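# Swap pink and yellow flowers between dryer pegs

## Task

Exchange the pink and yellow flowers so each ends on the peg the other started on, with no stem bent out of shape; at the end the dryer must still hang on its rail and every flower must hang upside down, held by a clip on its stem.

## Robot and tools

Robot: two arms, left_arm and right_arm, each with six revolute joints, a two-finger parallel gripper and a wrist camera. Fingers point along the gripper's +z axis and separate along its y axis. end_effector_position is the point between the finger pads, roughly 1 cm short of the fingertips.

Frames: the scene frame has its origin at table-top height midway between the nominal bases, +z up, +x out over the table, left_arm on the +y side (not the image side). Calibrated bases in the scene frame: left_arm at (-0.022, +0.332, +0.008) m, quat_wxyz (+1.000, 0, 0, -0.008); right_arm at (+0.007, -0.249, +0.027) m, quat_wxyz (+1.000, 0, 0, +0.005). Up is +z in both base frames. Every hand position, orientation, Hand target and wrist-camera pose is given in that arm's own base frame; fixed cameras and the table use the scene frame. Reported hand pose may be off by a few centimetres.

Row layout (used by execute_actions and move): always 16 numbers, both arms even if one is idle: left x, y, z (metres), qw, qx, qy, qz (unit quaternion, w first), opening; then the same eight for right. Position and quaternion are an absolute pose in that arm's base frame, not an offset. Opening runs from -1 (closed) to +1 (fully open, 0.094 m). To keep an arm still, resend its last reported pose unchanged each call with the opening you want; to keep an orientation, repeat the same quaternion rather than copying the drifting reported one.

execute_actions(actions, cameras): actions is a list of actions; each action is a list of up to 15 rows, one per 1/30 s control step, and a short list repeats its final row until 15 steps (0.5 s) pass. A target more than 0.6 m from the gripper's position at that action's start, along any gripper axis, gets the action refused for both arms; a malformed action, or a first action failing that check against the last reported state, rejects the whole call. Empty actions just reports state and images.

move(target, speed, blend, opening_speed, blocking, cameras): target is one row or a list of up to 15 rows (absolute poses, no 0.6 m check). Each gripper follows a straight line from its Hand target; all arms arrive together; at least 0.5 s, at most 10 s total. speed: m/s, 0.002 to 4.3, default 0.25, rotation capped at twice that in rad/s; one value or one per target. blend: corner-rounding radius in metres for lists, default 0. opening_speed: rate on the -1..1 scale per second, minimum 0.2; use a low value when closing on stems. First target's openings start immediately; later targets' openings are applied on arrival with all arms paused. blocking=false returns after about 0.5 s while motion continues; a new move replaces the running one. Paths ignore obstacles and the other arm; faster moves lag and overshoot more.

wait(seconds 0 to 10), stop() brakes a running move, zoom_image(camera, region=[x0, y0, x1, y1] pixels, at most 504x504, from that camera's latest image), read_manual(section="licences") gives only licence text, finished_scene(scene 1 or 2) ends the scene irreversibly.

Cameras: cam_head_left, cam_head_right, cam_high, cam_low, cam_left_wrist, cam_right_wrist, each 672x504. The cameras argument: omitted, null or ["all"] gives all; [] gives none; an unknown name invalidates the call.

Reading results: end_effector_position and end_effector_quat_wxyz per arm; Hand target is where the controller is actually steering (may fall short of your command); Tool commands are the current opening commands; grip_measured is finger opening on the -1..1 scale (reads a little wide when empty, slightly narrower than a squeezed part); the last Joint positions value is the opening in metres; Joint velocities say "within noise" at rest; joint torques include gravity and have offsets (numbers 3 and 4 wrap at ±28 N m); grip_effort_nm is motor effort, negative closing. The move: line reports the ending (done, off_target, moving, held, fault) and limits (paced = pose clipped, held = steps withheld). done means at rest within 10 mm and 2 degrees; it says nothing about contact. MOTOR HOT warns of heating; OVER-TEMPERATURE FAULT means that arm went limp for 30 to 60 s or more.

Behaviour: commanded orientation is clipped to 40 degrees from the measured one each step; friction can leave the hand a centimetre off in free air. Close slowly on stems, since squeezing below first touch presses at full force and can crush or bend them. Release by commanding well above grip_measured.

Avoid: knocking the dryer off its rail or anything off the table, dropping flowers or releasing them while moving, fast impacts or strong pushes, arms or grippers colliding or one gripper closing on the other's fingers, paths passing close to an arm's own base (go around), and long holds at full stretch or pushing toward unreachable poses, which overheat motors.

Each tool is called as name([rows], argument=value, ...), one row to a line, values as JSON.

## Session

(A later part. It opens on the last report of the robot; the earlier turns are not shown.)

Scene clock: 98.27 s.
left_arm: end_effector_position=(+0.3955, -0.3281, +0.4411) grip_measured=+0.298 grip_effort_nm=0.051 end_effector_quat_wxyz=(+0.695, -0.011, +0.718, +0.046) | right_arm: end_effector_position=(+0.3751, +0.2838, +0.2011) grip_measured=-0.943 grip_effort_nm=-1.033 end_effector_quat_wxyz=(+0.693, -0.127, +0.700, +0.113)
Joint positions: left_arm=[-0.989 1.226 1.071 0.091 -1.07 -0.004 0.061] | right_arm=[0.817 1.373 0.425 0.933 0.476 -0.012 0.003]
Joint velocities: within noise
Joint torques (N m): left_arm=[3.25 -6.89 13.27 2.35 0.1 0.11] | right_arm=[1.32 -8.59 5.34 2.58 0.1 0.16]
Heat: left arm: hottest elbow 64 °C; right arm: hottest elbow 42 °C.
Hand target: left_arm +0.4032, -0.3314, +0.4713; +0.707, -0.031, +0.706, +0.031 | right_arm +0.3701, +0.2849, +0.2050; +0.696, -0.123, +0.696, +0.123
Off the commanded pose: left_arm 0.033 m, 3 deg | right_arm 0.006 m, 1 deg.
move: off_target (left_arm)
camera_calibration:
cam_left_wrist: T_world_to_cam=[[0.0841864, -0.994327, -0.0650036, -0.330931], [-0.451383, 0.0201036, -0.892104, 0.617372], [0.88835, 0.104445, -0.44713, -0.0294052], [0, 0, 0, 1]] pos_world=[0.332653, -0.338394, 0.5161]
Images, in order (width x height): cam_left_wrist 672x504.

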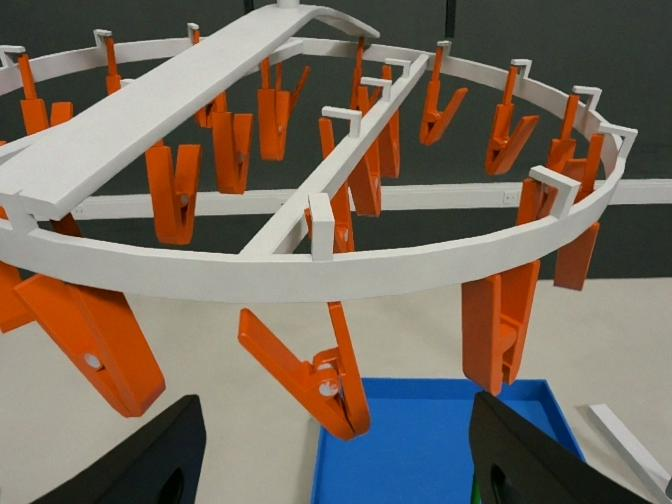

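move([
  [0.422,-0.333,0.474,0.7064,-0.0308,0.7064,0.0308,0.3,0.37,0.285,0.205,0.6964,-0.1228,0.6964,0.1228,-1],
  [0.422,-0.333,0.474,0.7064,-0.0308,0.7064,0.0308,-0.75,0.37,0.285,0.205,0.6964,-0.1228,0.6964,0.1228,-1],
], speed=0.08, opening_speed=0.7, cameras=["cam_left_wrist","cam_low","cam_high","cam_head_left","cam_head_right"])

Scene clock: 104.23 s.
left_arm: end_effector_position=(+0.4121, -0.3287, +0.4433) grip_measured=-0.747 grip_effort_nm=-0.120 end_effector_quat_wxyz=(+0.695, -0.011, +0.718, +0.045) | right_arm: end_effector_position=(+0.3751, +0.2838, +0.2011) grip_measured=-0.943 grip_effort_nm=-1.033 end_effector_quat_wxyz=(+0.693, -0.127, +0.700, +0.113)
Joint positions: left_arm=[-0.957 1.251 1.098 0.091 -1.036 -0.004 0.012] | right_arm=[0.817 1.373 0.425 0.933 0.476 -0.012 0.003]
Joint velocities: within noise
Joint torques (N m): left_arm=[3.37 -7.3 13.27 2.29 0.11 0.11] | right_arm=[1.14 -8.59 5.37 2.59 0.1 0.14]
Heat: left arm: hottest elbow 66 °C; right arm: hottest elbow 42 °C.
Hand target: left_arm +0.4203, -0.3313, +0.4733; +0.707, -0.031, +0.706, +0.031 | right_arm +0.3701, +0.2849, +0.2050; +0.696, -0.123, +0.696, +0.123
Off the commanded pose: left_arm 0.033 m, 3 deg | right_arm 0.006 m, 1 deg.
move: off_target (left_arm); target 2's new opening was sent with left_arm's hand 0.033 m and 3 deg from that target
camera_calibration:
cam_left_wrist: T_world_to_cam=[[0.0834103, -0.994569, -0.0622547, -0.333817], [-0.4519, 0.0179286, -0.891889, 0.626171], [0.888161, 0.102526, -0.44795, -0.0432831], [0, 0, 0, 1]] pos_world=[0.349253, -0.338793, 0.518304]
Images, in order (width x height): cam_head_left 672x504, cam_head_right 672x504, cam_high 672x504, cam_low 672x504, cam_left_wrist 672x504.

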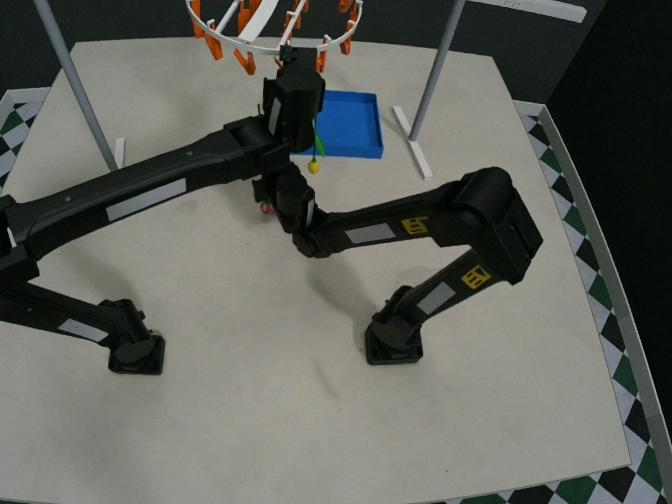

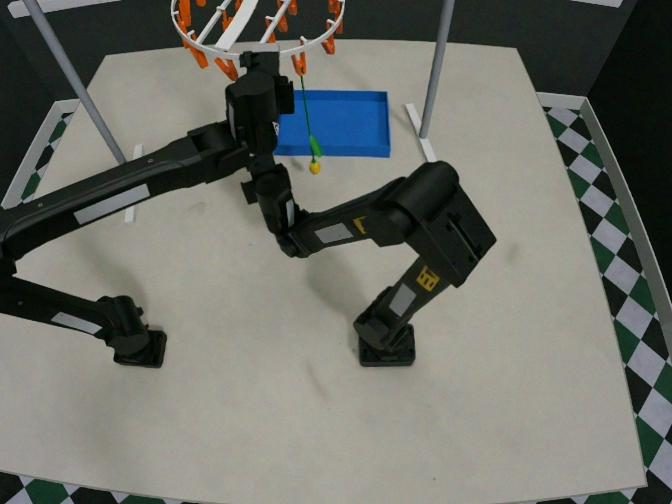

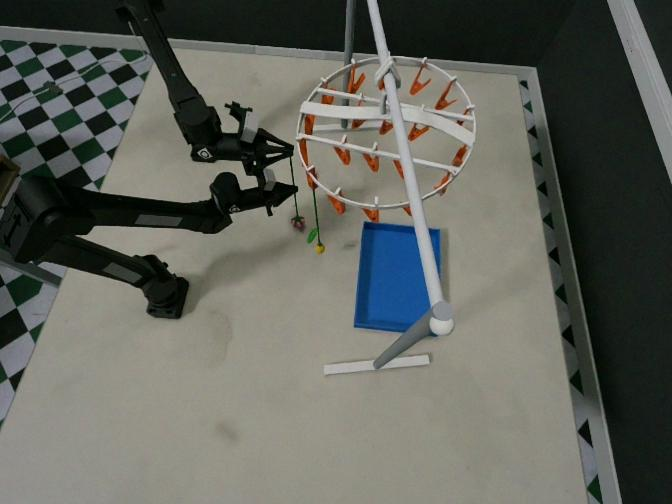

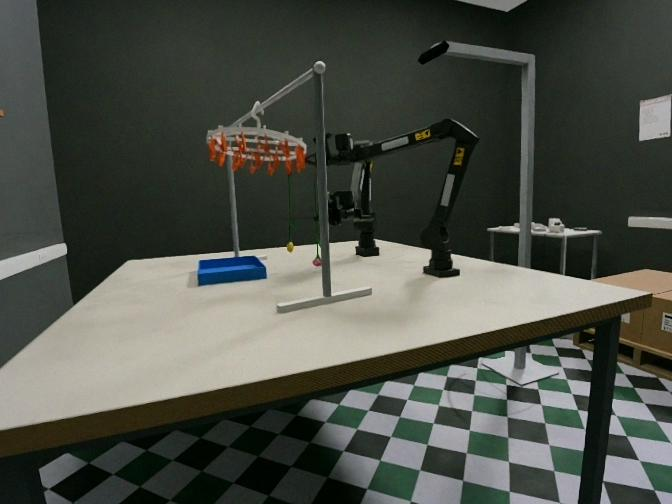

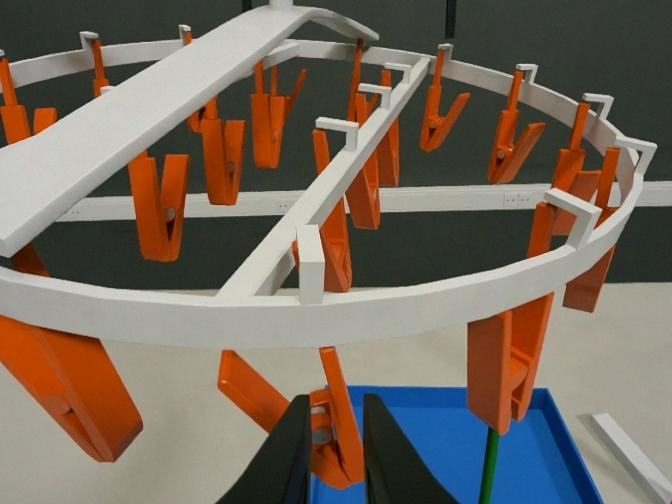

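move([
  [0.421,-0.333,0.472,0.7064,-0.0308,0.7064,0.0308,0.3,0.37,0.285,0.205,0.6964,-0.1228,0.6964,0.1228,-1],
  [0.436,-0.330,0.468,0.7064,-0.0308,0.7064,0.0308,0.3,0.37,0.285,0.205,0.6964,-0.1228,0.6964,0.1228,-1],
], speed=0.08, opening_speed=1, cameras=["cam_left_wrist"])

Scene clock: 110.30 s.
left_arm: end_effector_position=(+0.4260, -0.3261, +0.4350) grip_measured=+0.298 grip_effort_nm=0.056 end_effector_quat_wxyz=(+0.692, -0.009, +0.721, +0.048) | right_arm: end_effector_position=(+0.3751, +0.2838, +0.2011) grip_measured=-0.943 grip_effort_nm=-1.033 end_effector_quat_wxyz=(+0.693, -0.127, +0.700, +0.113)
Joint positions: left_arm=[-0.927 1.27 1.099 0.099 -1.007 -0.004 0.061] | right_arm=[0.817 1.373 0.425 0.933 0.476 -0.012 0.003]
Joint velocities: within noise
Joint torques (N m): left_arm=[3.31 -7.71 13.2 2.71 0.1 0.11] | right_arm=[1.44 -8.53 5.34 2.47 0.11 0.16]
Heat: left arm: hottest elbow 66 °C; right arm: hottest elbow 41 °C.
Hand target: left_arm +0.4340, -0.3284, +0.4673; +0.707, -0.031, +0.706, +0.031 | right_arm +0.3701, +0.2849, +0.2049; +0.696, -0.123, +0.696, +0.123
Off the commanded pose: left_arm 0.035 m, 4 deg | right_arm 0.006 m, 1 deg.
move: off_target (left_arm)
camera_calibration:
cam_left_wrist: T_world_to_cam=[[0.0833452, -0.994008, -0.0707221, -0.328989], [-0.459147, 0.0246826, -0.888017, 0.628672], [0.884442, 0.106484, -0.454339, -0.0539105], [0, 0, 0, 1]] pos_world=[0.363753, -0.336794, 0.510511]
Images, in order (width x height): cam_left_wrist 672x504.

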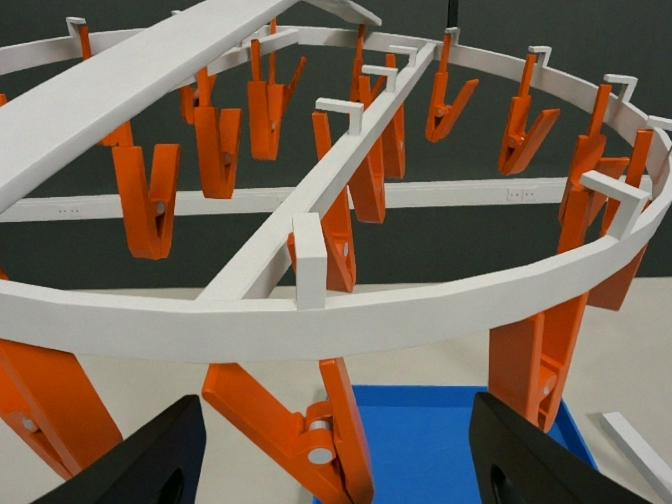

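move([
  [0.438,-0.325,0.468,0.7064,-0.0308,0.7064,0.0308,0.3,0.37,0.285,0.205,0.6964,-0.1228,0.6964,0.1228,-1],
  [0.438,-0.325,0.468,0.7064,-0.0308,0.7064,0.0308,-0.75,0.37,0.285,0.205,0.6964,-0.1228,0.6964,0.1228,-1],
], speed=0.05, opening_speed=0.6, cameras=["cam_left_wrist","cam_low","cam_high"])

Scene clock: 117.20 s.
left_arm: end_effector_position=(+0.4291, -0.3241, +0.4349) grip_measured=-0.747 grip_effort_nm=-0.125 end_effector_quat_wxyz=(+0.691, -0.008, +0.721, +0.047) | right_arm: end_effector_position=(+0.3751, +0.2838, +0.2011) grip_measured=-0.943 grip_effort_nm=-1.033 end_effector_quat_wxyz=(+0.693, -0.127, +0.700, +0.113)
Joint positions: left_arm=[-0.918 1.27 1.099 0.099 -0.996 -0.004 0.012] | right_arm=[0.817 1.373 0.425 0.933 0.476 -0.012 0.003]
Joint velocities: within noise
Joint torques (N m): left_arm=[3.37 -8.23 12.81 2.67 0.11 0.11] | right_arm=[1.44 -8.53 5.3 2.58 0.1 0.16]
Heat: left arm: hottest elbow 67 °C; right arm: hottest elbow 41 °C.
Hand target: left_arm +0.4362, -0.3236, +0.4674; +0.707, -0.031, +0.706, +0.031 | right_arm +0.3701, +0.2849, +0.2049; +0.696, -0.123, +0.696, +0.123
Off the commanded pose: left_arm 0.034 m, 4 deg | right_arm 0.006 m, 1 deg.
move: off_target (left_arm); target 2's new opening was sent with left_arm's hand 0.034 m and 4 deg from that target
camera_calibration:
cam_left_wrist: T_world_to_cam=[[0.0814251, -0.994198, -0.070282, -0.326747], [-0.459655, 0.0251106, -0.887743, 0.630144], [0.884357, 0.10459, -0.454943, -0.0572134], [0, 0, 0, 1]] pos_world=[0.366851, -0.33469, 0.510412]
Images, in order (width x height): cam_high 672x504, cam_low 672x504, cam_left_wrist 672x504.

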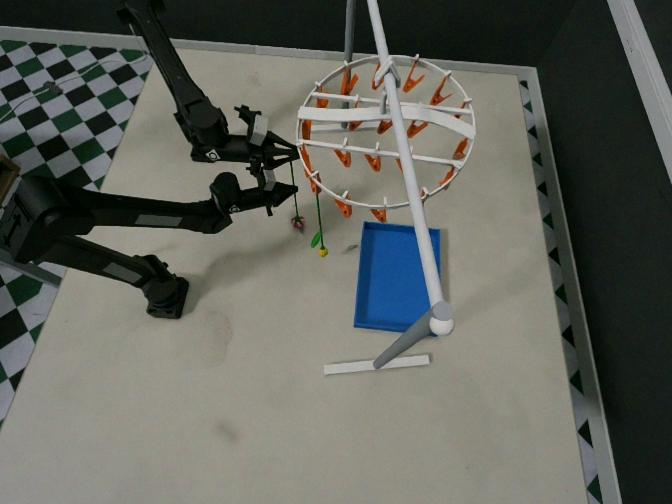

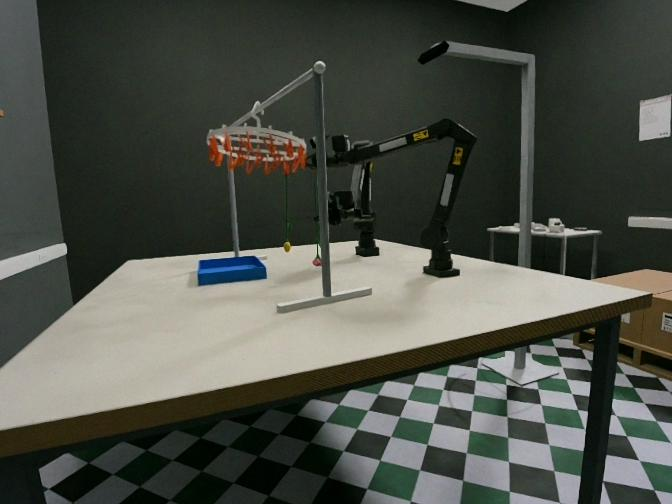

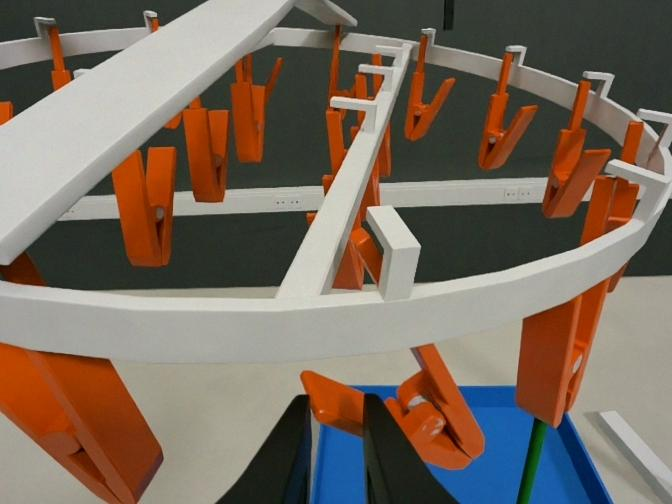

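move([
  [0.431,-0.329,0.468,0.7064,-0.0308,0.7064,0.0308,0.4,0.37,0.285,0.205,0.6964,-0.1228,0.6964,0.1228,-1],
], speed=0.08, opening_speed=0.8, cameras=["cam_left_wrist"])

wait(seconds=1.5, cameras=["cam_left_wrist"])

Scene clock: 123.47 s.
left_arm: end_effector_position=(+0.4290, -0.3219, +0.4350) grip_measured=+0.398 grip_effort_nm=0.056 end_effector_quat_wxyz=(+0.691, -0.013, +0.721, +0.052) | right_arm: end_effector_position=(+0.3751, +0.2838, +0.2011) grip_measured=-0.943 grip_effort_nm=-1.028 end_effector_quat_wxyz=(+0.693, -0.127, +0.700, +0.113)
Joint positions: left_arm=[-0.917 1.27 1.099 0.099 -1.008 -0.004 0.066] | right_arm=[0.817 1.373 0.425 0.933 0.476 -0.012 0.003]
Joint velocities: within noise
Joint torques (N m): left_arm=[2.08 -8.35 12.68 2.59 -0.1 0.09] | right_arm=[1.32 -8.47 5.33 2.58 0.1 0.15]
Heat: left arm: hottest elbow 67 °C; right arm: hottest elbow 41 °C.
Hand target: left_arm +0.4296, -0.3275, +0.4673; +0.706, -0.031, +0.707, +0.031 | right_arm +0.3701, +0.2849, +0.2049; +0.696, -0.123, +0.696, +0.123
Off the commanded pose: left_arm 0.034 m, 4 deg | right_arm 0.006 m, 1 deg.
move: off_target (left_arm)
camera_calibration:
cam_left_wrist: T_world_to_cam=[[0.0939639, -0.99306, -0.070733, -0.329272], [-0.459297, 0.0197954, -0.888062, 0.628507], [0.883299, 0.115933, -0.45425, -0.0536099], [0, 0, 0, 1]] pos_world=[0.366965, -0.333214, 0.510511]
Images, in order (width x height): cam_left_wrist 672x504.

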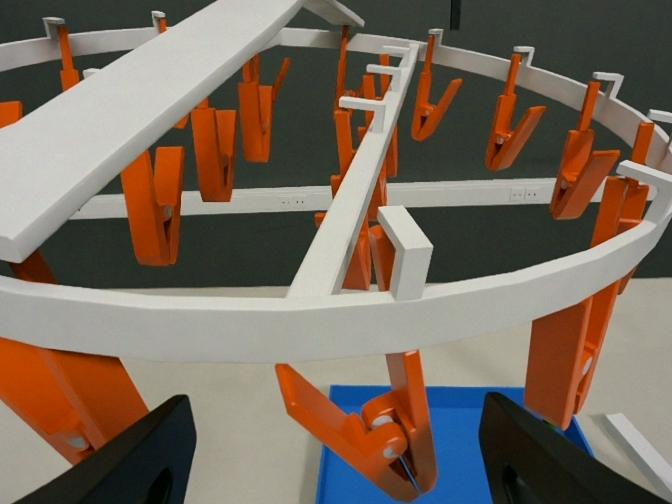

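Scene clock: 124.97 s.
left_arm: end_effector_position=(+0.4290, -0.3219, +0.4350) grip_measured=+0.398 grip_effort_nm=0.056 end_effector_quat_wxyz=(+0.691, -0.013, +0.721, +0.052) | right_arm: end_effector_position=(+0.3751, +0.2838, +0.2011) grip_measured=-0.943 grip_effort_nm=-1.038 end_effector_quat_wxyz=(+0.693, -0.127, +0.700, +0.113)
Joint positions: left_arm=[-0.917 1.27 1.099 0.099 -1.008 -0.004 0.066] | right_arm=[0.817 1.373 0.425 0.933 0.476 -0.012 0.003]
Joint velocities: within noise
Joint torques (N m): left_arm=[2.14 -8.35 12.68 2.59 -0.1 0.09] | right_arm=[1.44 -8.59 5.34 2.52 0.09 0.16]
Heat: left arm: hottest elbow 67 °C; right arm: hottest elbow 40 °C.
Hand target: left_arm +0.4296, -0.3275, +0.4673; +0.706, -0.031, +0.707, +0.031 | right_arm +0.3701, +0.2849, +0.2049; +0.696, -0.123, +0.696, +0.123
Tool commands: left_gripper/opening=+0.4 right_gripper/opening=-1.0
Off the commanded pose: left_arm 0.034 m, 4 deg | right_arm 0.006 m, 1 deg.
wait: 1.50 s; at rest by 0.17 s
camera_calibration:
cam_left_wrist: T_world_to_cam=[[0.0939639, -0.99306, -0.070733, -0.329272], [-0.459297, 0.0197954, -0.888062, 0.628507], [0.883299, 0.115933, -0.45425, -0.0536099], [0, 0, 0, 1]] pos_world=[0.366965, -0.333214, 0.510511]
Images, in order (width x height): cam_left_wrist 672x504.

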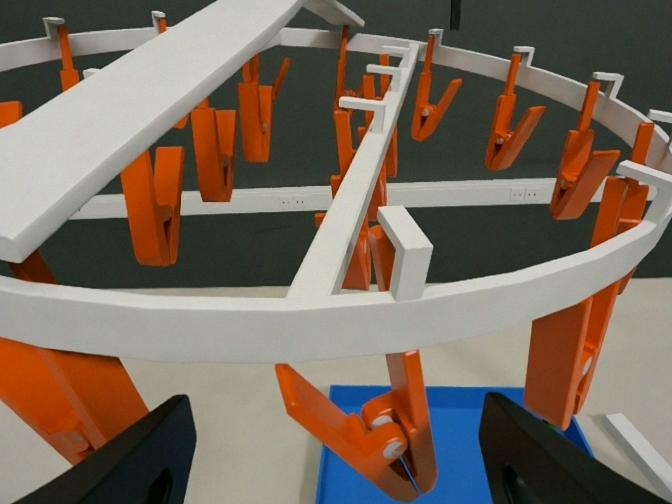

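move([
  [0.449,-0.336,0.468,0.7064,-0.0308,0.7064,0.0308,0.4,0.37,0.285,0.205,0.6964,-0.1228,0.6964,0.1228,-1],
], speed=0.06, cameras=["cam_left_wrist"])

Scene clock: 128.93 s.
left_arm: end_effector_position=(+0.4378, -0.3324, +0.4340) grip_measured=+0.398 grip_effort_nm=0.051 end_effector_quat_wxyz=(+0.691, -0.008, +0.721, +0.047) | right_arm: end_effector_position=(+0.3751, +0.2838, +0.2011) grip_measured=-0.943 grip_effort_nm=-1.033 end_effector_quat_wxyz=(+0.693, -0.127, +0.700, +0.113)
Joint positions: left_arm=[-0.913 1.302 1.125 0.103 -0.992 -0.004 0.066] | right_arm=[0.817 1.373 0.425 0.933 0.476 -0.012 0.003]
Joint velocities: within noise
Joint torques (N m): left_arm=[3.43 -8.06 13.38 2.69 0.11 0.11] | right_arm=[1.44 -8.41 5.35 2.56 0.1 0.15]
Heat: left arm: hottest elbow 68 °C; right arm: hottest elbow 40 °C.
Hand target: left_arm +0.4468, -0.3342, +0.4672; +0.707, -0.031, +0.706, +0.031 | right_arm +0.3701, +0.2849, +0.2049; +0.696, -0.123, +0.696, +0.123
Off the commanded pose: left_arm 0.036 m, 4 deg | right_arm 0.006 m, 1 deg.
move: off_target (left_arm)
camera_calibration:
cam_left_wrist: T_world_to_cam=[[0.0817621, -0.994112, -0.0711121, -0.335453], [-0.460427, 0.025605, -0.887328, 0.633848], [0.883924, 0.105292, -0.455623, -0.0637876], [0, 0, 0, 1]] pos_world=[0.375652, -0.342991, 0.509513]
Images, in order (width x height): cam_left_wrist 672x504.

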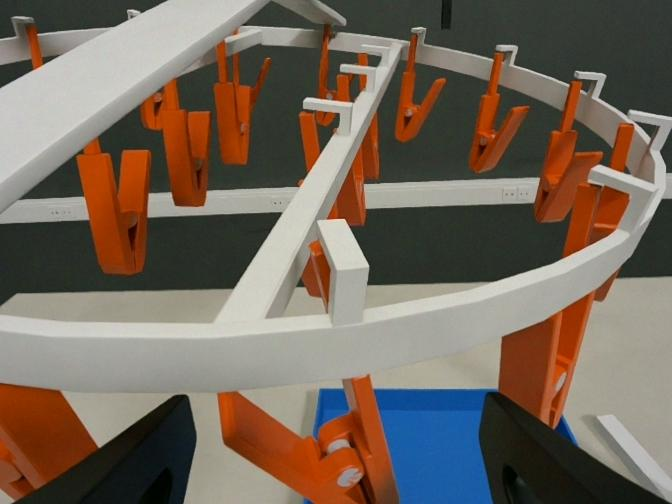

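move([
  [0.449,-0.330,0.464,0.7064,-0.0308,0.7064,0.0308,0.4,0.37,0.285,0.205,0.6964,-0.1228,0.6964,0.1228,-1],
  [0.449,-0.330,0.464,0.7064,-0.0308,0.7064,0.0308,-0.2,0.37,0.285,0.205,0.6964,-0.1228,0.6964,0.1228,-1],
], speed=0.05, opening_speed=0.4, cameras=["cam_left_wrist"])

Scene clock: 134.90 s.
left_arm: end_effector_position=(+0.4410, -0.3300, +0.4352) grip_measured=-0.198 grip_effort_nm=-0.115 end_effector_quat_wxyz=(+0.693, -0.010, +0.720, +0.045) | right_arm: end_effector_position=(+0.3751, +0.2838, +0.2011) grip_measured=-0.943 grip_effort_nm=-1.038 end_effector_quat_wxyz=(+0.693, -0.127, +0.700, +0.113)
Joint positions: left_arm=[-0.904 1.302 1.125 0.111 -0.983 -0.004 0.038] | right_arm=[0.817 1.373 0.425 0.933 0.476 -0.012 0.003]
Joint velocities: within noise
Joint torques (N m): left_arm=[3.37 -8.7 12.18 2.71 0.11 0.1] | right_arm=[1.38 -8.53 5.34 2.55 0.11 0.16]
Heat: left arm: hottest elbow 66 °C; right arm: hottest elbow 40 °C.
Hand target: left_arm +0.4476, -0.3288, +0.4635; +0.707, -0.031, +0.706, +0.031 | right_arm +0.3701, +0.2849, +0.2049; +0.696, -0.123, +0.696, +0.123
Off the commanded pose: left_arm 0.030 m, 4 deg | right_arm 0.006 m, 1 deg.
move: off_target (left_arm); target 2's new opening was sent with left_arm's hand 0.030 m and 4 deg from that target
camera_calibration:
cam_left_wrist: T_world_to_cam=[[0.0820573, -0.994566, -0.0640653, -0.336594], [-0.456589, 0.0196238, -0.889461, 0.633686], [0.885886, 0.102238, -0.452497, -0.0695321], [0, 0, 0, 1]] pos_world=[0.378551, -0.340091, 0.510613]
Images, in order (width x height): cam_left_wrist 672x504.

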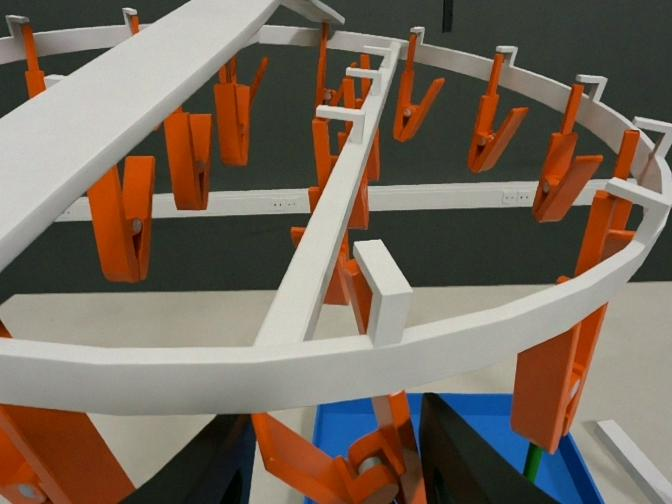

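move(target=[0.449,-0.330,0.464,0.7064,-0.0308,0.7064,0.0308,-0.75,0.37,0.285,0.205,0.6964,-0.1228,0.6964,0.1228,-1], speed=0.05, opening_speed=0.6, cameras=["cam_left_wrist","cam_low","cam_high"])

Scene clock: 137.73 s.
left_arm: end_effector_position=(+0.4410, -0.3300, +0.4355) grip_measured=-0.539 grip_effort_nm=-1.048 end_effector_quat_wxyz=(+0.693, -0.011, +0.719, +0.045) | right_arm: end_effector_position=(+0.3751, +0.2838, +0.2011) grip_measured=-0.943 grip_effort_nm=-1.033 end_effector_quat_wxyz=(+0.693, -0.127, +0.700, +0.113)
Joint positions: left_arm=[-0.904 1.302 1.125 0.113 -0.983 -0.004 0.022] | right_arm=[0.817 1.373 0.425 0.933 0.476 -0.012 0.003]
Joint velocities: within noise
Joint torques (N m): left_arm=[3.43 -8.76 12.19 2.65 0.11 0.11] | right_arm=[1.32 -8.64 5.38 2.5 0.11 0.17]
Heat: left arm: hottest elbow 66 °C; right arm: hottest elbow 40 °C.
Hand target: left_arm +0.4476, -0.3288, +0.4635; +0.706, -0.031, +0.706, +0.031 | right_arm +0.3701, +0.2849, +0.2049; +0.696, -0.123, +0.696, +0.123
Off the commanded pose: left_arm 0.030 m, 4 deg | right_arm 0.006 m, 1 deg.
move: off_target (left_arm)
camera_calibration:
cam_left_wrist: T_world_to_cam=[[0.0821633, -0.994639, -0.0627871, -0.337191], [-0.455696, 0.0185347, -0.889942, 0.633354], [0.886335, 0.101732, -0.45173, -0.0700975], [0, 0, 0, 1]] pos_world=[0.378451, -0.339991, 0.510812]
Images, in order (width x height): cam_high 672x504, cam_low 672x504, cam_left_wrist 672x504.

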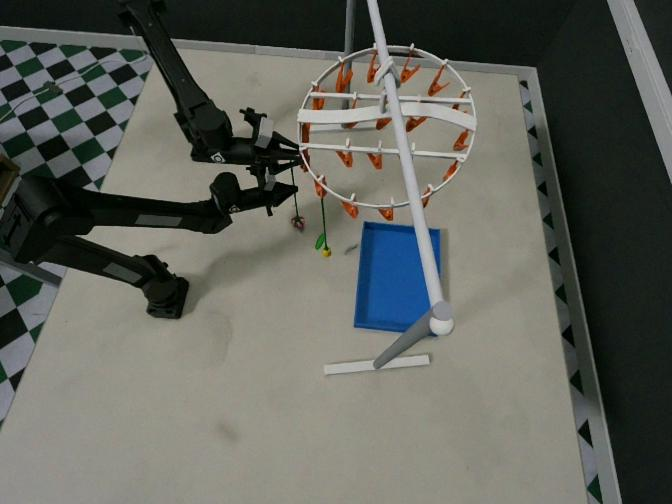

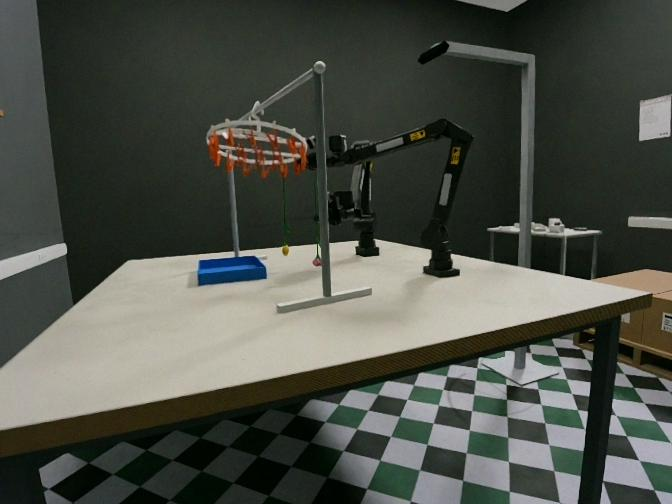

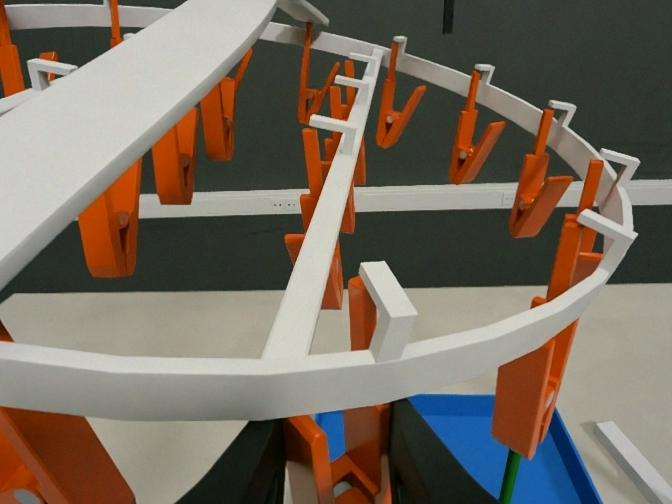

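zoom_image(camera="cam_high", region=[240, 100, 360, 260])

zoom_image(camera="cam_low", region=[260, 120, 360, 280])

execute_actions(actions=[], cameras=["cam_head_left","cam_head_right"])

zoom_image(camera="cam_head_left", region=[220, 20, 380, 220])

zoom_image(camera="cam_head_right", region=[200, 20, 360, 220])

Scaled by 3.150 from the camera's 672x504 image, which has a finer 960x720 frame.

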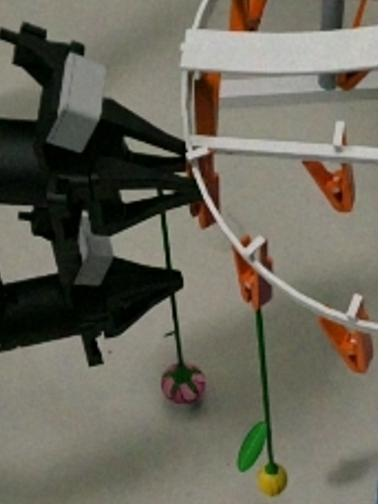

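Scaled by 3.150 from the camera's 672x504 image, which has a finer 960x720 frame.

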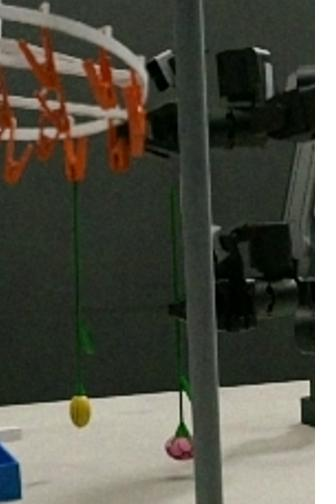

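Scene clock: 142.50 s.
left_arm: end_effector_position=(+0.4410, -0.3300, +0.4355) grip_measured=-0.540 grip_effort_nm=-1.062 end_effector_quat_wxyz=(+0.693, -0.011, +0.719, +0.045) | right_arm: end_effector_position=(+0.3751, +0.2838, +0.2011) grip_measured=-0.943 grip_effort_nm=-1.028 end_effector_quat_wxyz=(+0.693, -0.127, +0.700, +0.113)
Joint positions: left_arm=[-0.904 1.302 1.125 0.113 -0.983 -0.004 0.022] | right_arm=[0.817 1.373 0.425 0.933 0.476 -0.012 0.003]
Joint velocities: within noise
Joint torques (N m): left_arm=[3.37 -8.76 12.19 2.66 0.1 0.11] | right_arm=[1.38 -8.64 5.34 2.59 0.11 0.15]
Heat: left arm: hottest elbow 65 °C; right arm: hottest elbow 40 °C.
Hand target: left_arm +0.4476, -0.3288, +0.4635; +0.706, -0.031, +0.706, +0.031 | right_arm +0.3701, +0.2849, +0.2049; +0.696, -0.123, +0.696, +0.123
Tool commands: left_gripper/opening=-0.75 right_gripper/opening=-1.0
Off the commanded pose: left_arm 0.030 m, 4 deg | right_arm 0.006 m, 1 deg.
Images, in order (width x height): cam_head_left 672x504, cam_head_right 672x504.

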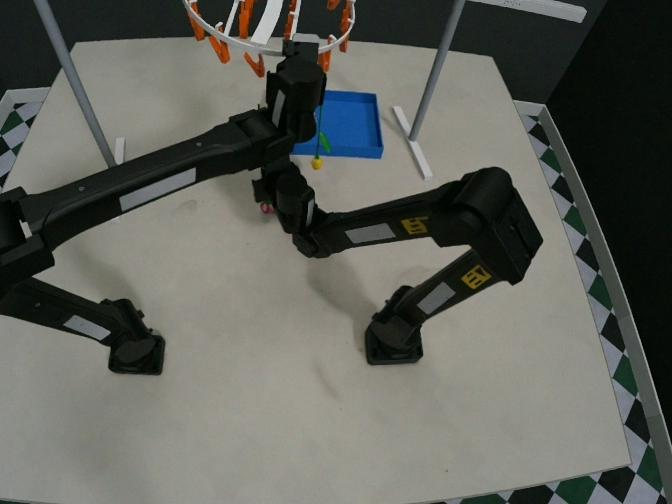

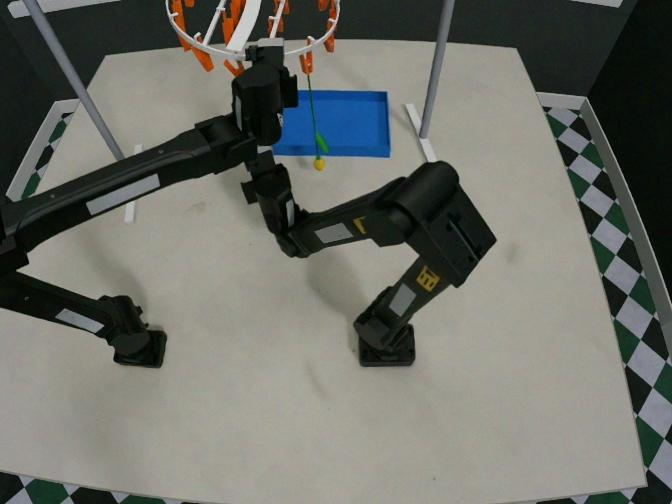

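Scaled by 2.520 from the camera's 672x504 image, which has a finer 960x720 frame.

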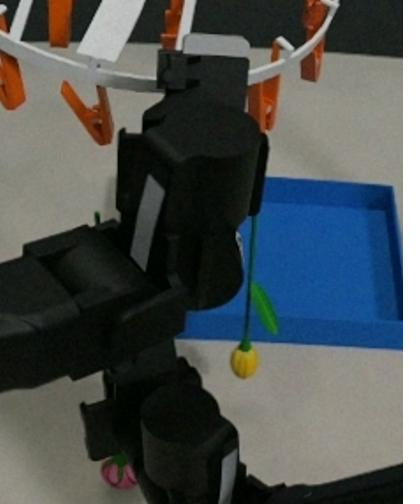

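Scaled by 2.520 from the camera's 672x504 image, which has a finer 960x720 frame.

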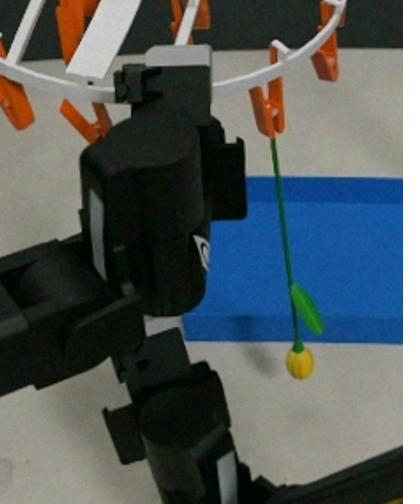

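move(target=[0.449,-0.330,0.464,0.7064,-0.0308,0.7064,0.0308,-0.75,0.405,0.235,0.205,0.6964,-0.1228,0.6964,0.1228,-1], speed=0.12, cameras=["cam_high","cam_low","cam_left_wrist","cam_head_right"])

zoom_image(camera="cam_high", region=[270, 120, 350, 220])

zoom_image(camera="cam_low", region=[270, 120, 350, 220])

zoom_image(camera="cam_head_right", region=[220, 20, 320, 140])

Scene clock: 158.23 s.
left_arm: end_effector_position=(+0.4410, -0.3300, +0.4355) grip_measured=-0.540 grip_effort_nm=-1.067 end_effector_quat_wxyz=(+0.693, -0.011, +0.719, +0.045) | right_arm: end_effector_position=(+0.4052, +0.2407, +0.2014) grip_measured=-0.943 grip_effort_nm=-1.023 end_effector_quat_wxyz=(+0.692, -0.132, +0.700, +0.119)
Joint positions: left_arm=[-0.904 1.302 1.125 0.113 -0.983 -0.004 0.022] | right_arm=[0.638 1.353 0.406 0.933 0.281 -0.012 0.003]
Joint velocities: within noise
Joint torques (N m): left_arm=[3.37 -8.76 12.18 2.66 0.11 0.1] | right_arm=[-0.15 -8.12 5.45 2.52 -0.1 0.15]
Heat: left arm: hottest elbow 64 °C; right arm: hottest elbow 39 °C.
Hand target: left_arm +0.4476, -0.3288, +0.4635; +0.706, -0.031, +0.706, +0.031 | right_arm +0.4050, +0.2351, +0.2050; +0.696, -0.123, +0.696, +0.123
Off the commanded pose: left_arm 0.030 m, 4 deg | right_arm 0.007 m, 1 deg.
move: off_target (left_arm)
camera_calibration:
cam_left_wrist: T_world_to_cam=[[0.0821633, -0.994639, -0.0627871, -0.337191], [-0.455696, 0.0185347, -0.889942, 0.633354], [0.886335, 0.101732, -0.45173, -0.0700975], [0, 0, 0, 1]] pos_world=[0.378451, -0.339991, 0.510812]
Images, in order (width x height): cam_head_right 672x504, cam_high 672x504, cam_low 672x504, cam_left_wrist 672x504.

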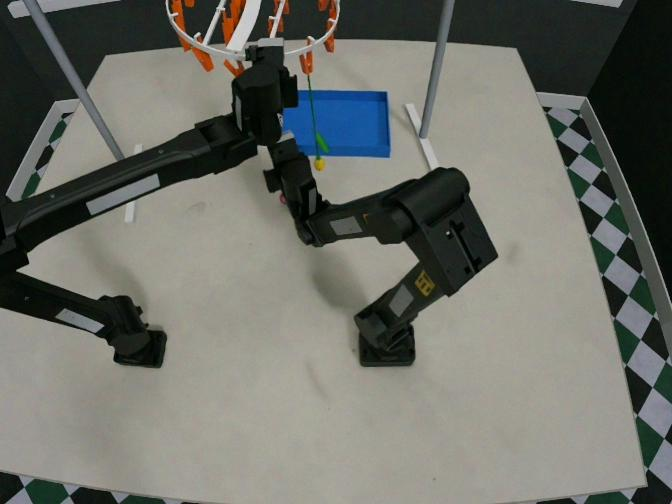

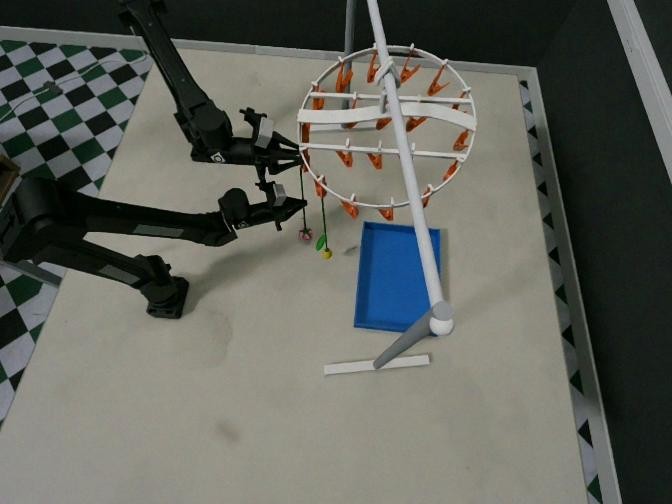

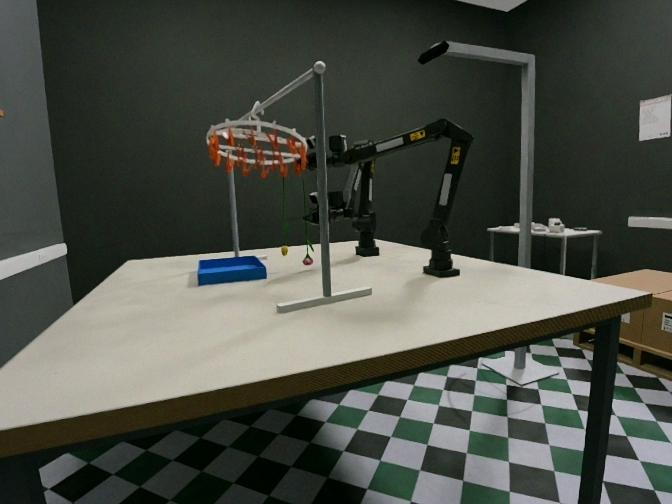

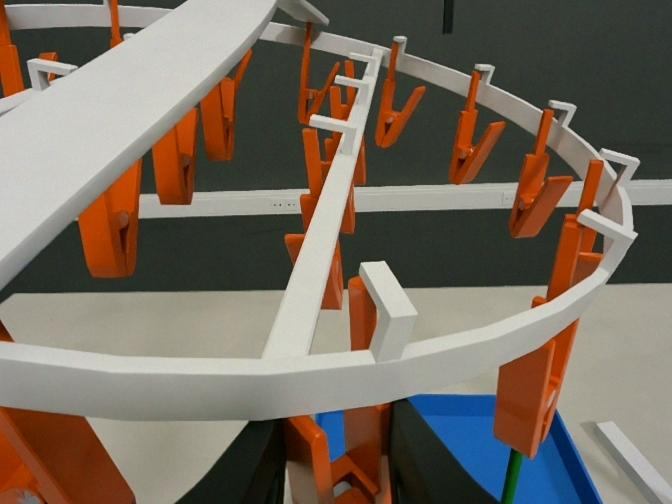

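Scaled by 5.040 from the camera's 672x504 image, which has a finer 960x720 frame.

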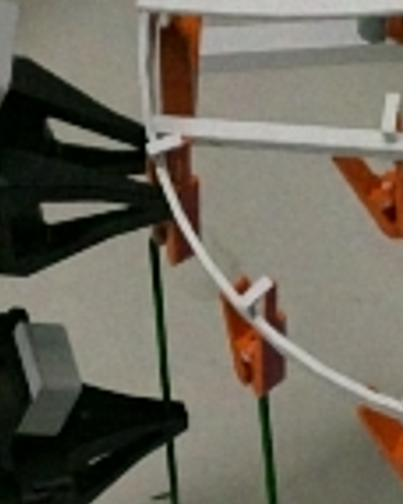

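Scaled by 5.040 from the camera's 672x504 image, which has a finer 960x720 frame.

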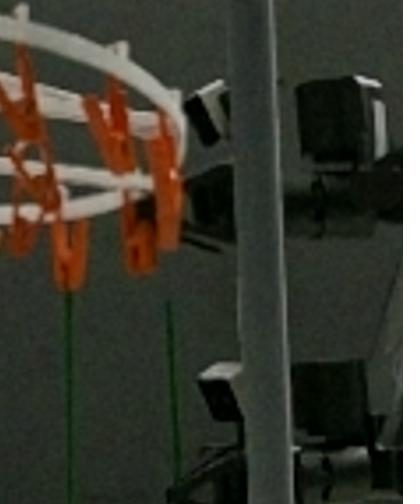

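Scaled by 4.200 from the camera's 672x504 image, which has a finer 960x720 frame.

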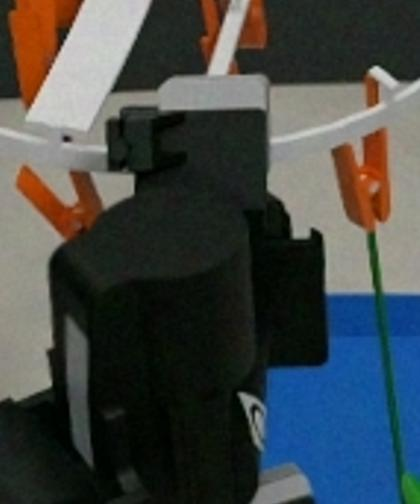

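move(target=[0.449,-0.330,0.464,0.7064,-0.0308,0.7064,0.0308,-0.75,0.424,0.209,0.205,0.6964,-0.1228,0.6964,0.1228,-1], speed=0.1, cameras=["cam_high","cam_low","cam_left_wrist"])

zoom_image(camera="cam_high", region=[270, 120, 350, 220])

zoom_image(camera="cam_low", region=[270, 120, 350, 220])

zoom_image(camera="cam_left_wrist", region=[240, 350, 440, 504])

Scene clock: 165.80 s.
left_arm: end_effector_position=(+0.4410, -0.3300, +0.4355) grip_measured=-0.540 grip_effort_nm=-1.067 end_effector_quat_wxyz=(+0.693, -0.011, +0.719, +0.045) | right_arm: end_effector_position=(+0.4231, +0.2134, +0.2014) grip_measured=-0.943 grip_effort_nm=-1.028 end_effector_quat_wxyz=(+0.692, -0.131, +0.700, +0.119)
Joint positions: left_arm=[-0.904 1.302 1.125 0.113 -0.983 -0.004 0.022] | right_arm=[0.531 1.353 0.406 0.933 0.175 -0.012 0.003]
Joint velocities: within noise
Joint torques (N m): left_arm=[3.37 -8.82 12.19 2.66 0.11 0.11] | right_arm=[-0.21 -7.53 5.74 2.58 -0.09 0.15]
Heat: left arm: hottest elbow 64 °C; right arm: hottest elbow 39 °C.
Hand target: left_arm +0.4476, -0.3288, +0.4635; +0.706, -0.031, +0.706, +0.031 | right_arm +0.4240, +0.2091, +0.2050; +0.696, -0.123, +0.696, +0.123
Off the commanded pose: left_arm 0.030 m, 4 deg | right_arm 0.006 m, 1 deg.
move: off_target (left_arm)
camera_calibration:
cam_left_wrist: T_world_to_cam=[[0.0821633, -0.994639, -0.0627871, -0.337191], [-0.455696, 0.0185347, -0.889942, 0.633354], [0.886335, 0.101732, -0.45173, -0.0700975], [0, 0, 0, 1]] pos_world=[0.378451, -0.339991, 0.510812]
Images, in order (width x height): cam_high 672x504, cam_low 672x504, cam_left_wrist 672x504.

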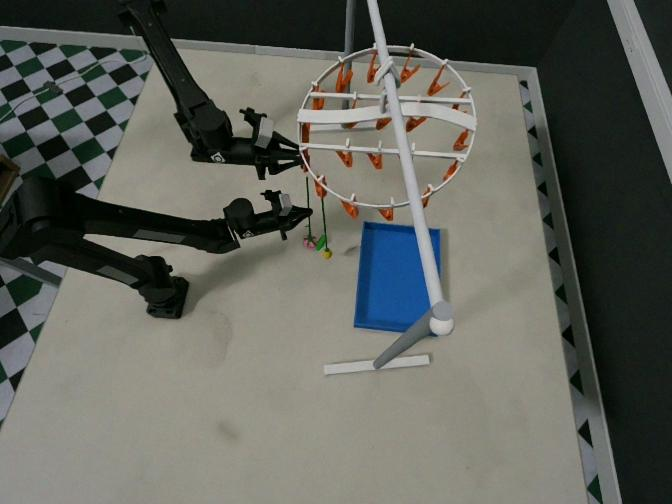

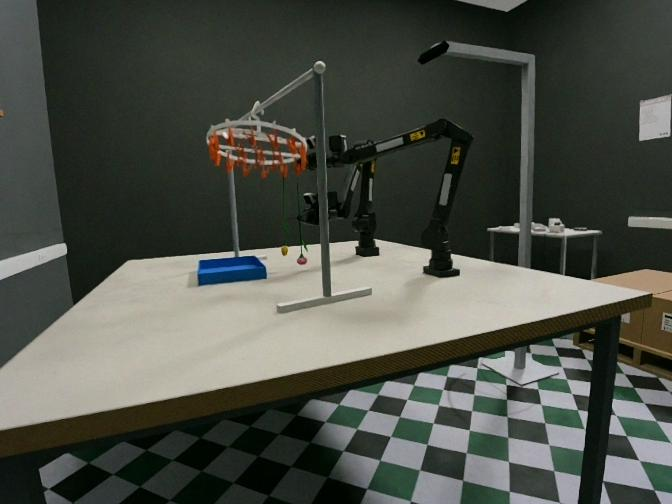

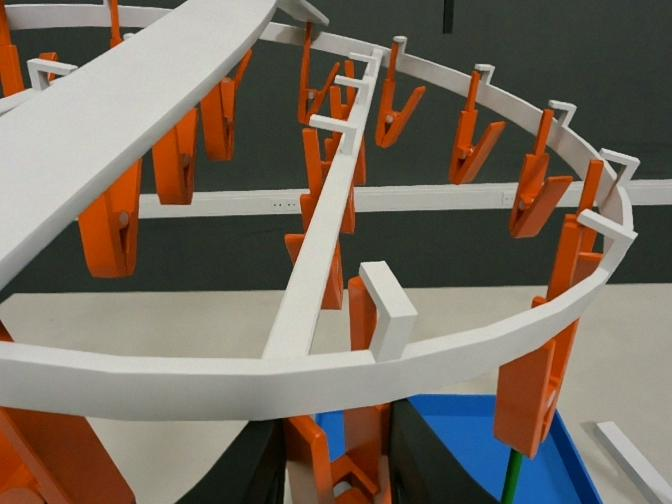

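Scaled by 5.040 from the camera's 672x504 image, which has a finer 960x720 frame.

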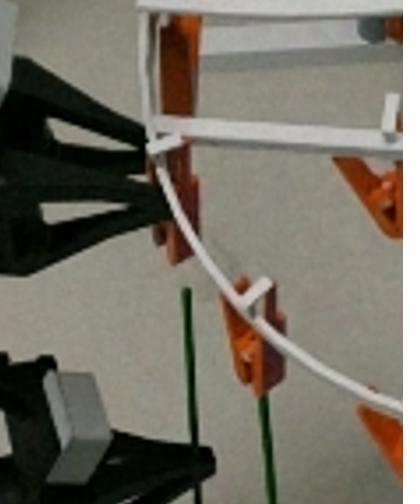

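Scaled by 5.040 from the camera's 672x504 image, which has a finer 960x720 frame.

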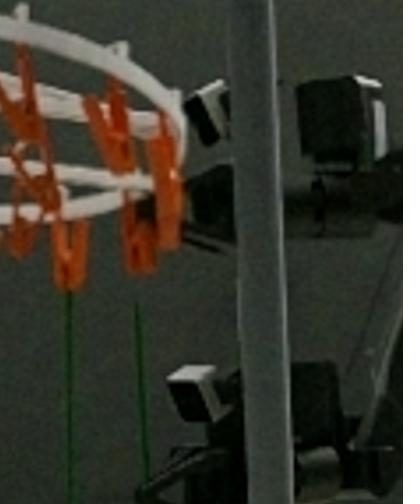

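Scaled by 2.520 from the camera's 672x504 image, which has a finer 960x720 frame.

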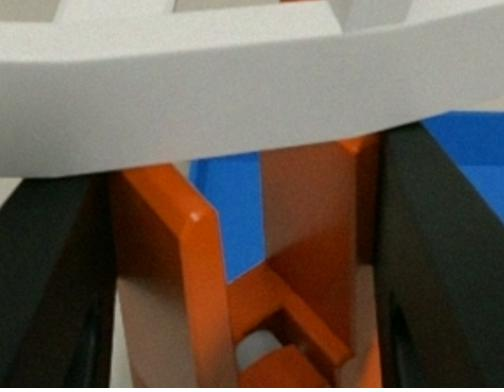

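move(target=[0.449,-0.330,0.464,0.7064,-0.0308,0.7064,0.0308,-0.75,0.428,0.207,0.232,0.6964,-0.1228,0.6964,0.1228,-1], speed=0.06, cameras=["cam_high","cam_low"])

zoom_image(camera="cam_high", region=[280, 140, 340, 215])

zoom_image(camera="cam_low", region=[270, 140, 330, 215])

Scene clock: 169.33 s.
left_arm: end_effector_position=(+0.4410, -0.3300, +0.4355) grip_measured=-0.540 grip_effort_nm=-1.062 end_effector_quat_wxyz=(+0.693, -0.011, +0.719, +0.045) | right_arm: end_effector_position=(+0.4185, +0.2068, +0.2152) grip_measured=-0.943 grip_effort_nm=-1.028 end_effector_quat_wxyz=(+0.686, -0.133, +0.705, +0.118)
Joint positions: left_arm=[-0.904 1.302 1.125 0.113 -0.983 -0.004 0.022] | right_arm=[0.519 1.266 0.406 0.829 0.162 -0.012 0.003]
Joint velocities: within noise
Joint torques (N m): left_arm=[3.43 -8.76 12.18 2.67 0.11 0.11] | right_arm=[-0.15 -7.06 8.75 1.81 -0.09 0.15]
Heat: left arm: hottest elbow 64 °C; right arm: hottest elbow 38 °C.
Hand target: left_arm +0.4476, -0.3288, +0.4635; +0.706, -0.031, +0.706, +0.031 | right_arm +0.4275, +0.2066, +0.2321; +0.696, -0.123, +0.696, +0.123
Off the commanded pose: left_arm 0.030 m, 4 deg | right_arm 0.019 m, 2 deg.
move: off_target (left_arm, right_arm)
Images, in order (width x height): cam_high 672x504, cam_low 672x504.

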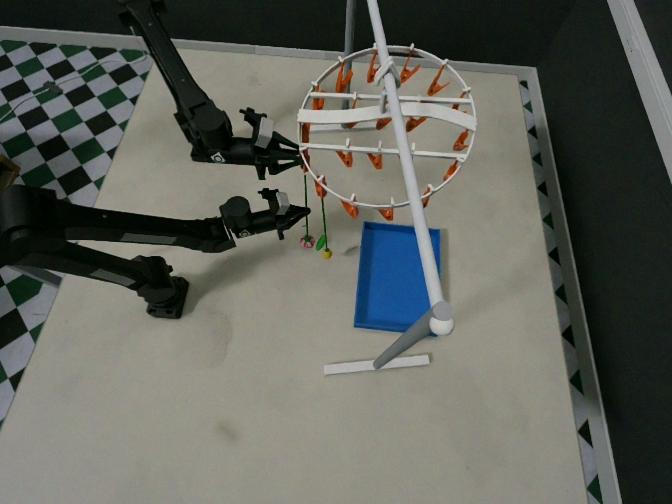

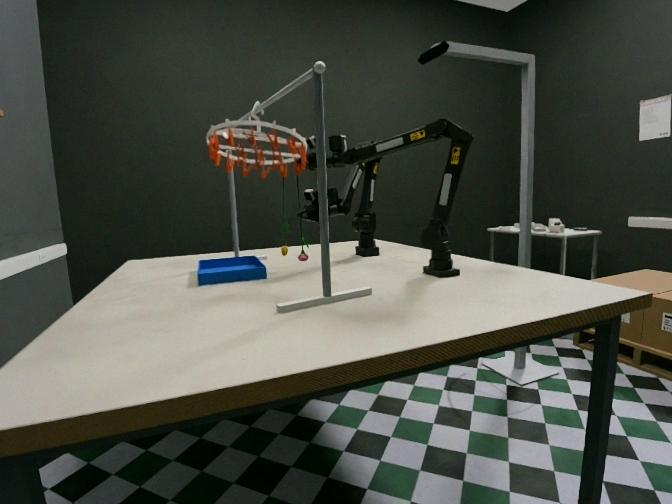

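Scaled by 6.720 from the camera's 672x504 image, which has a finer 960x720 frame.

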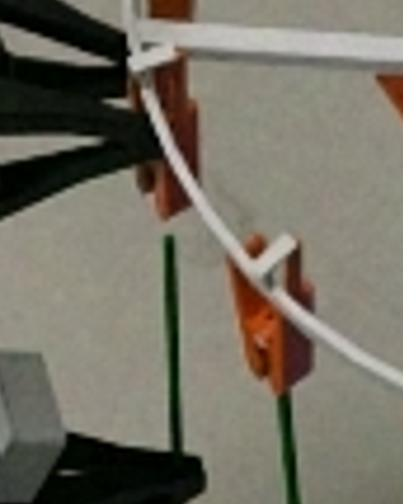

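Scaled by 6.720 from the camera's 672x504 image, which has a finer 960x720 frame.

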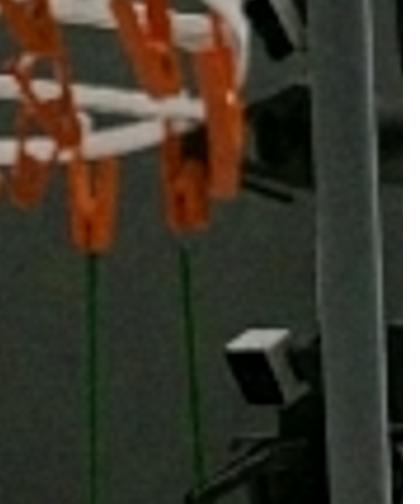

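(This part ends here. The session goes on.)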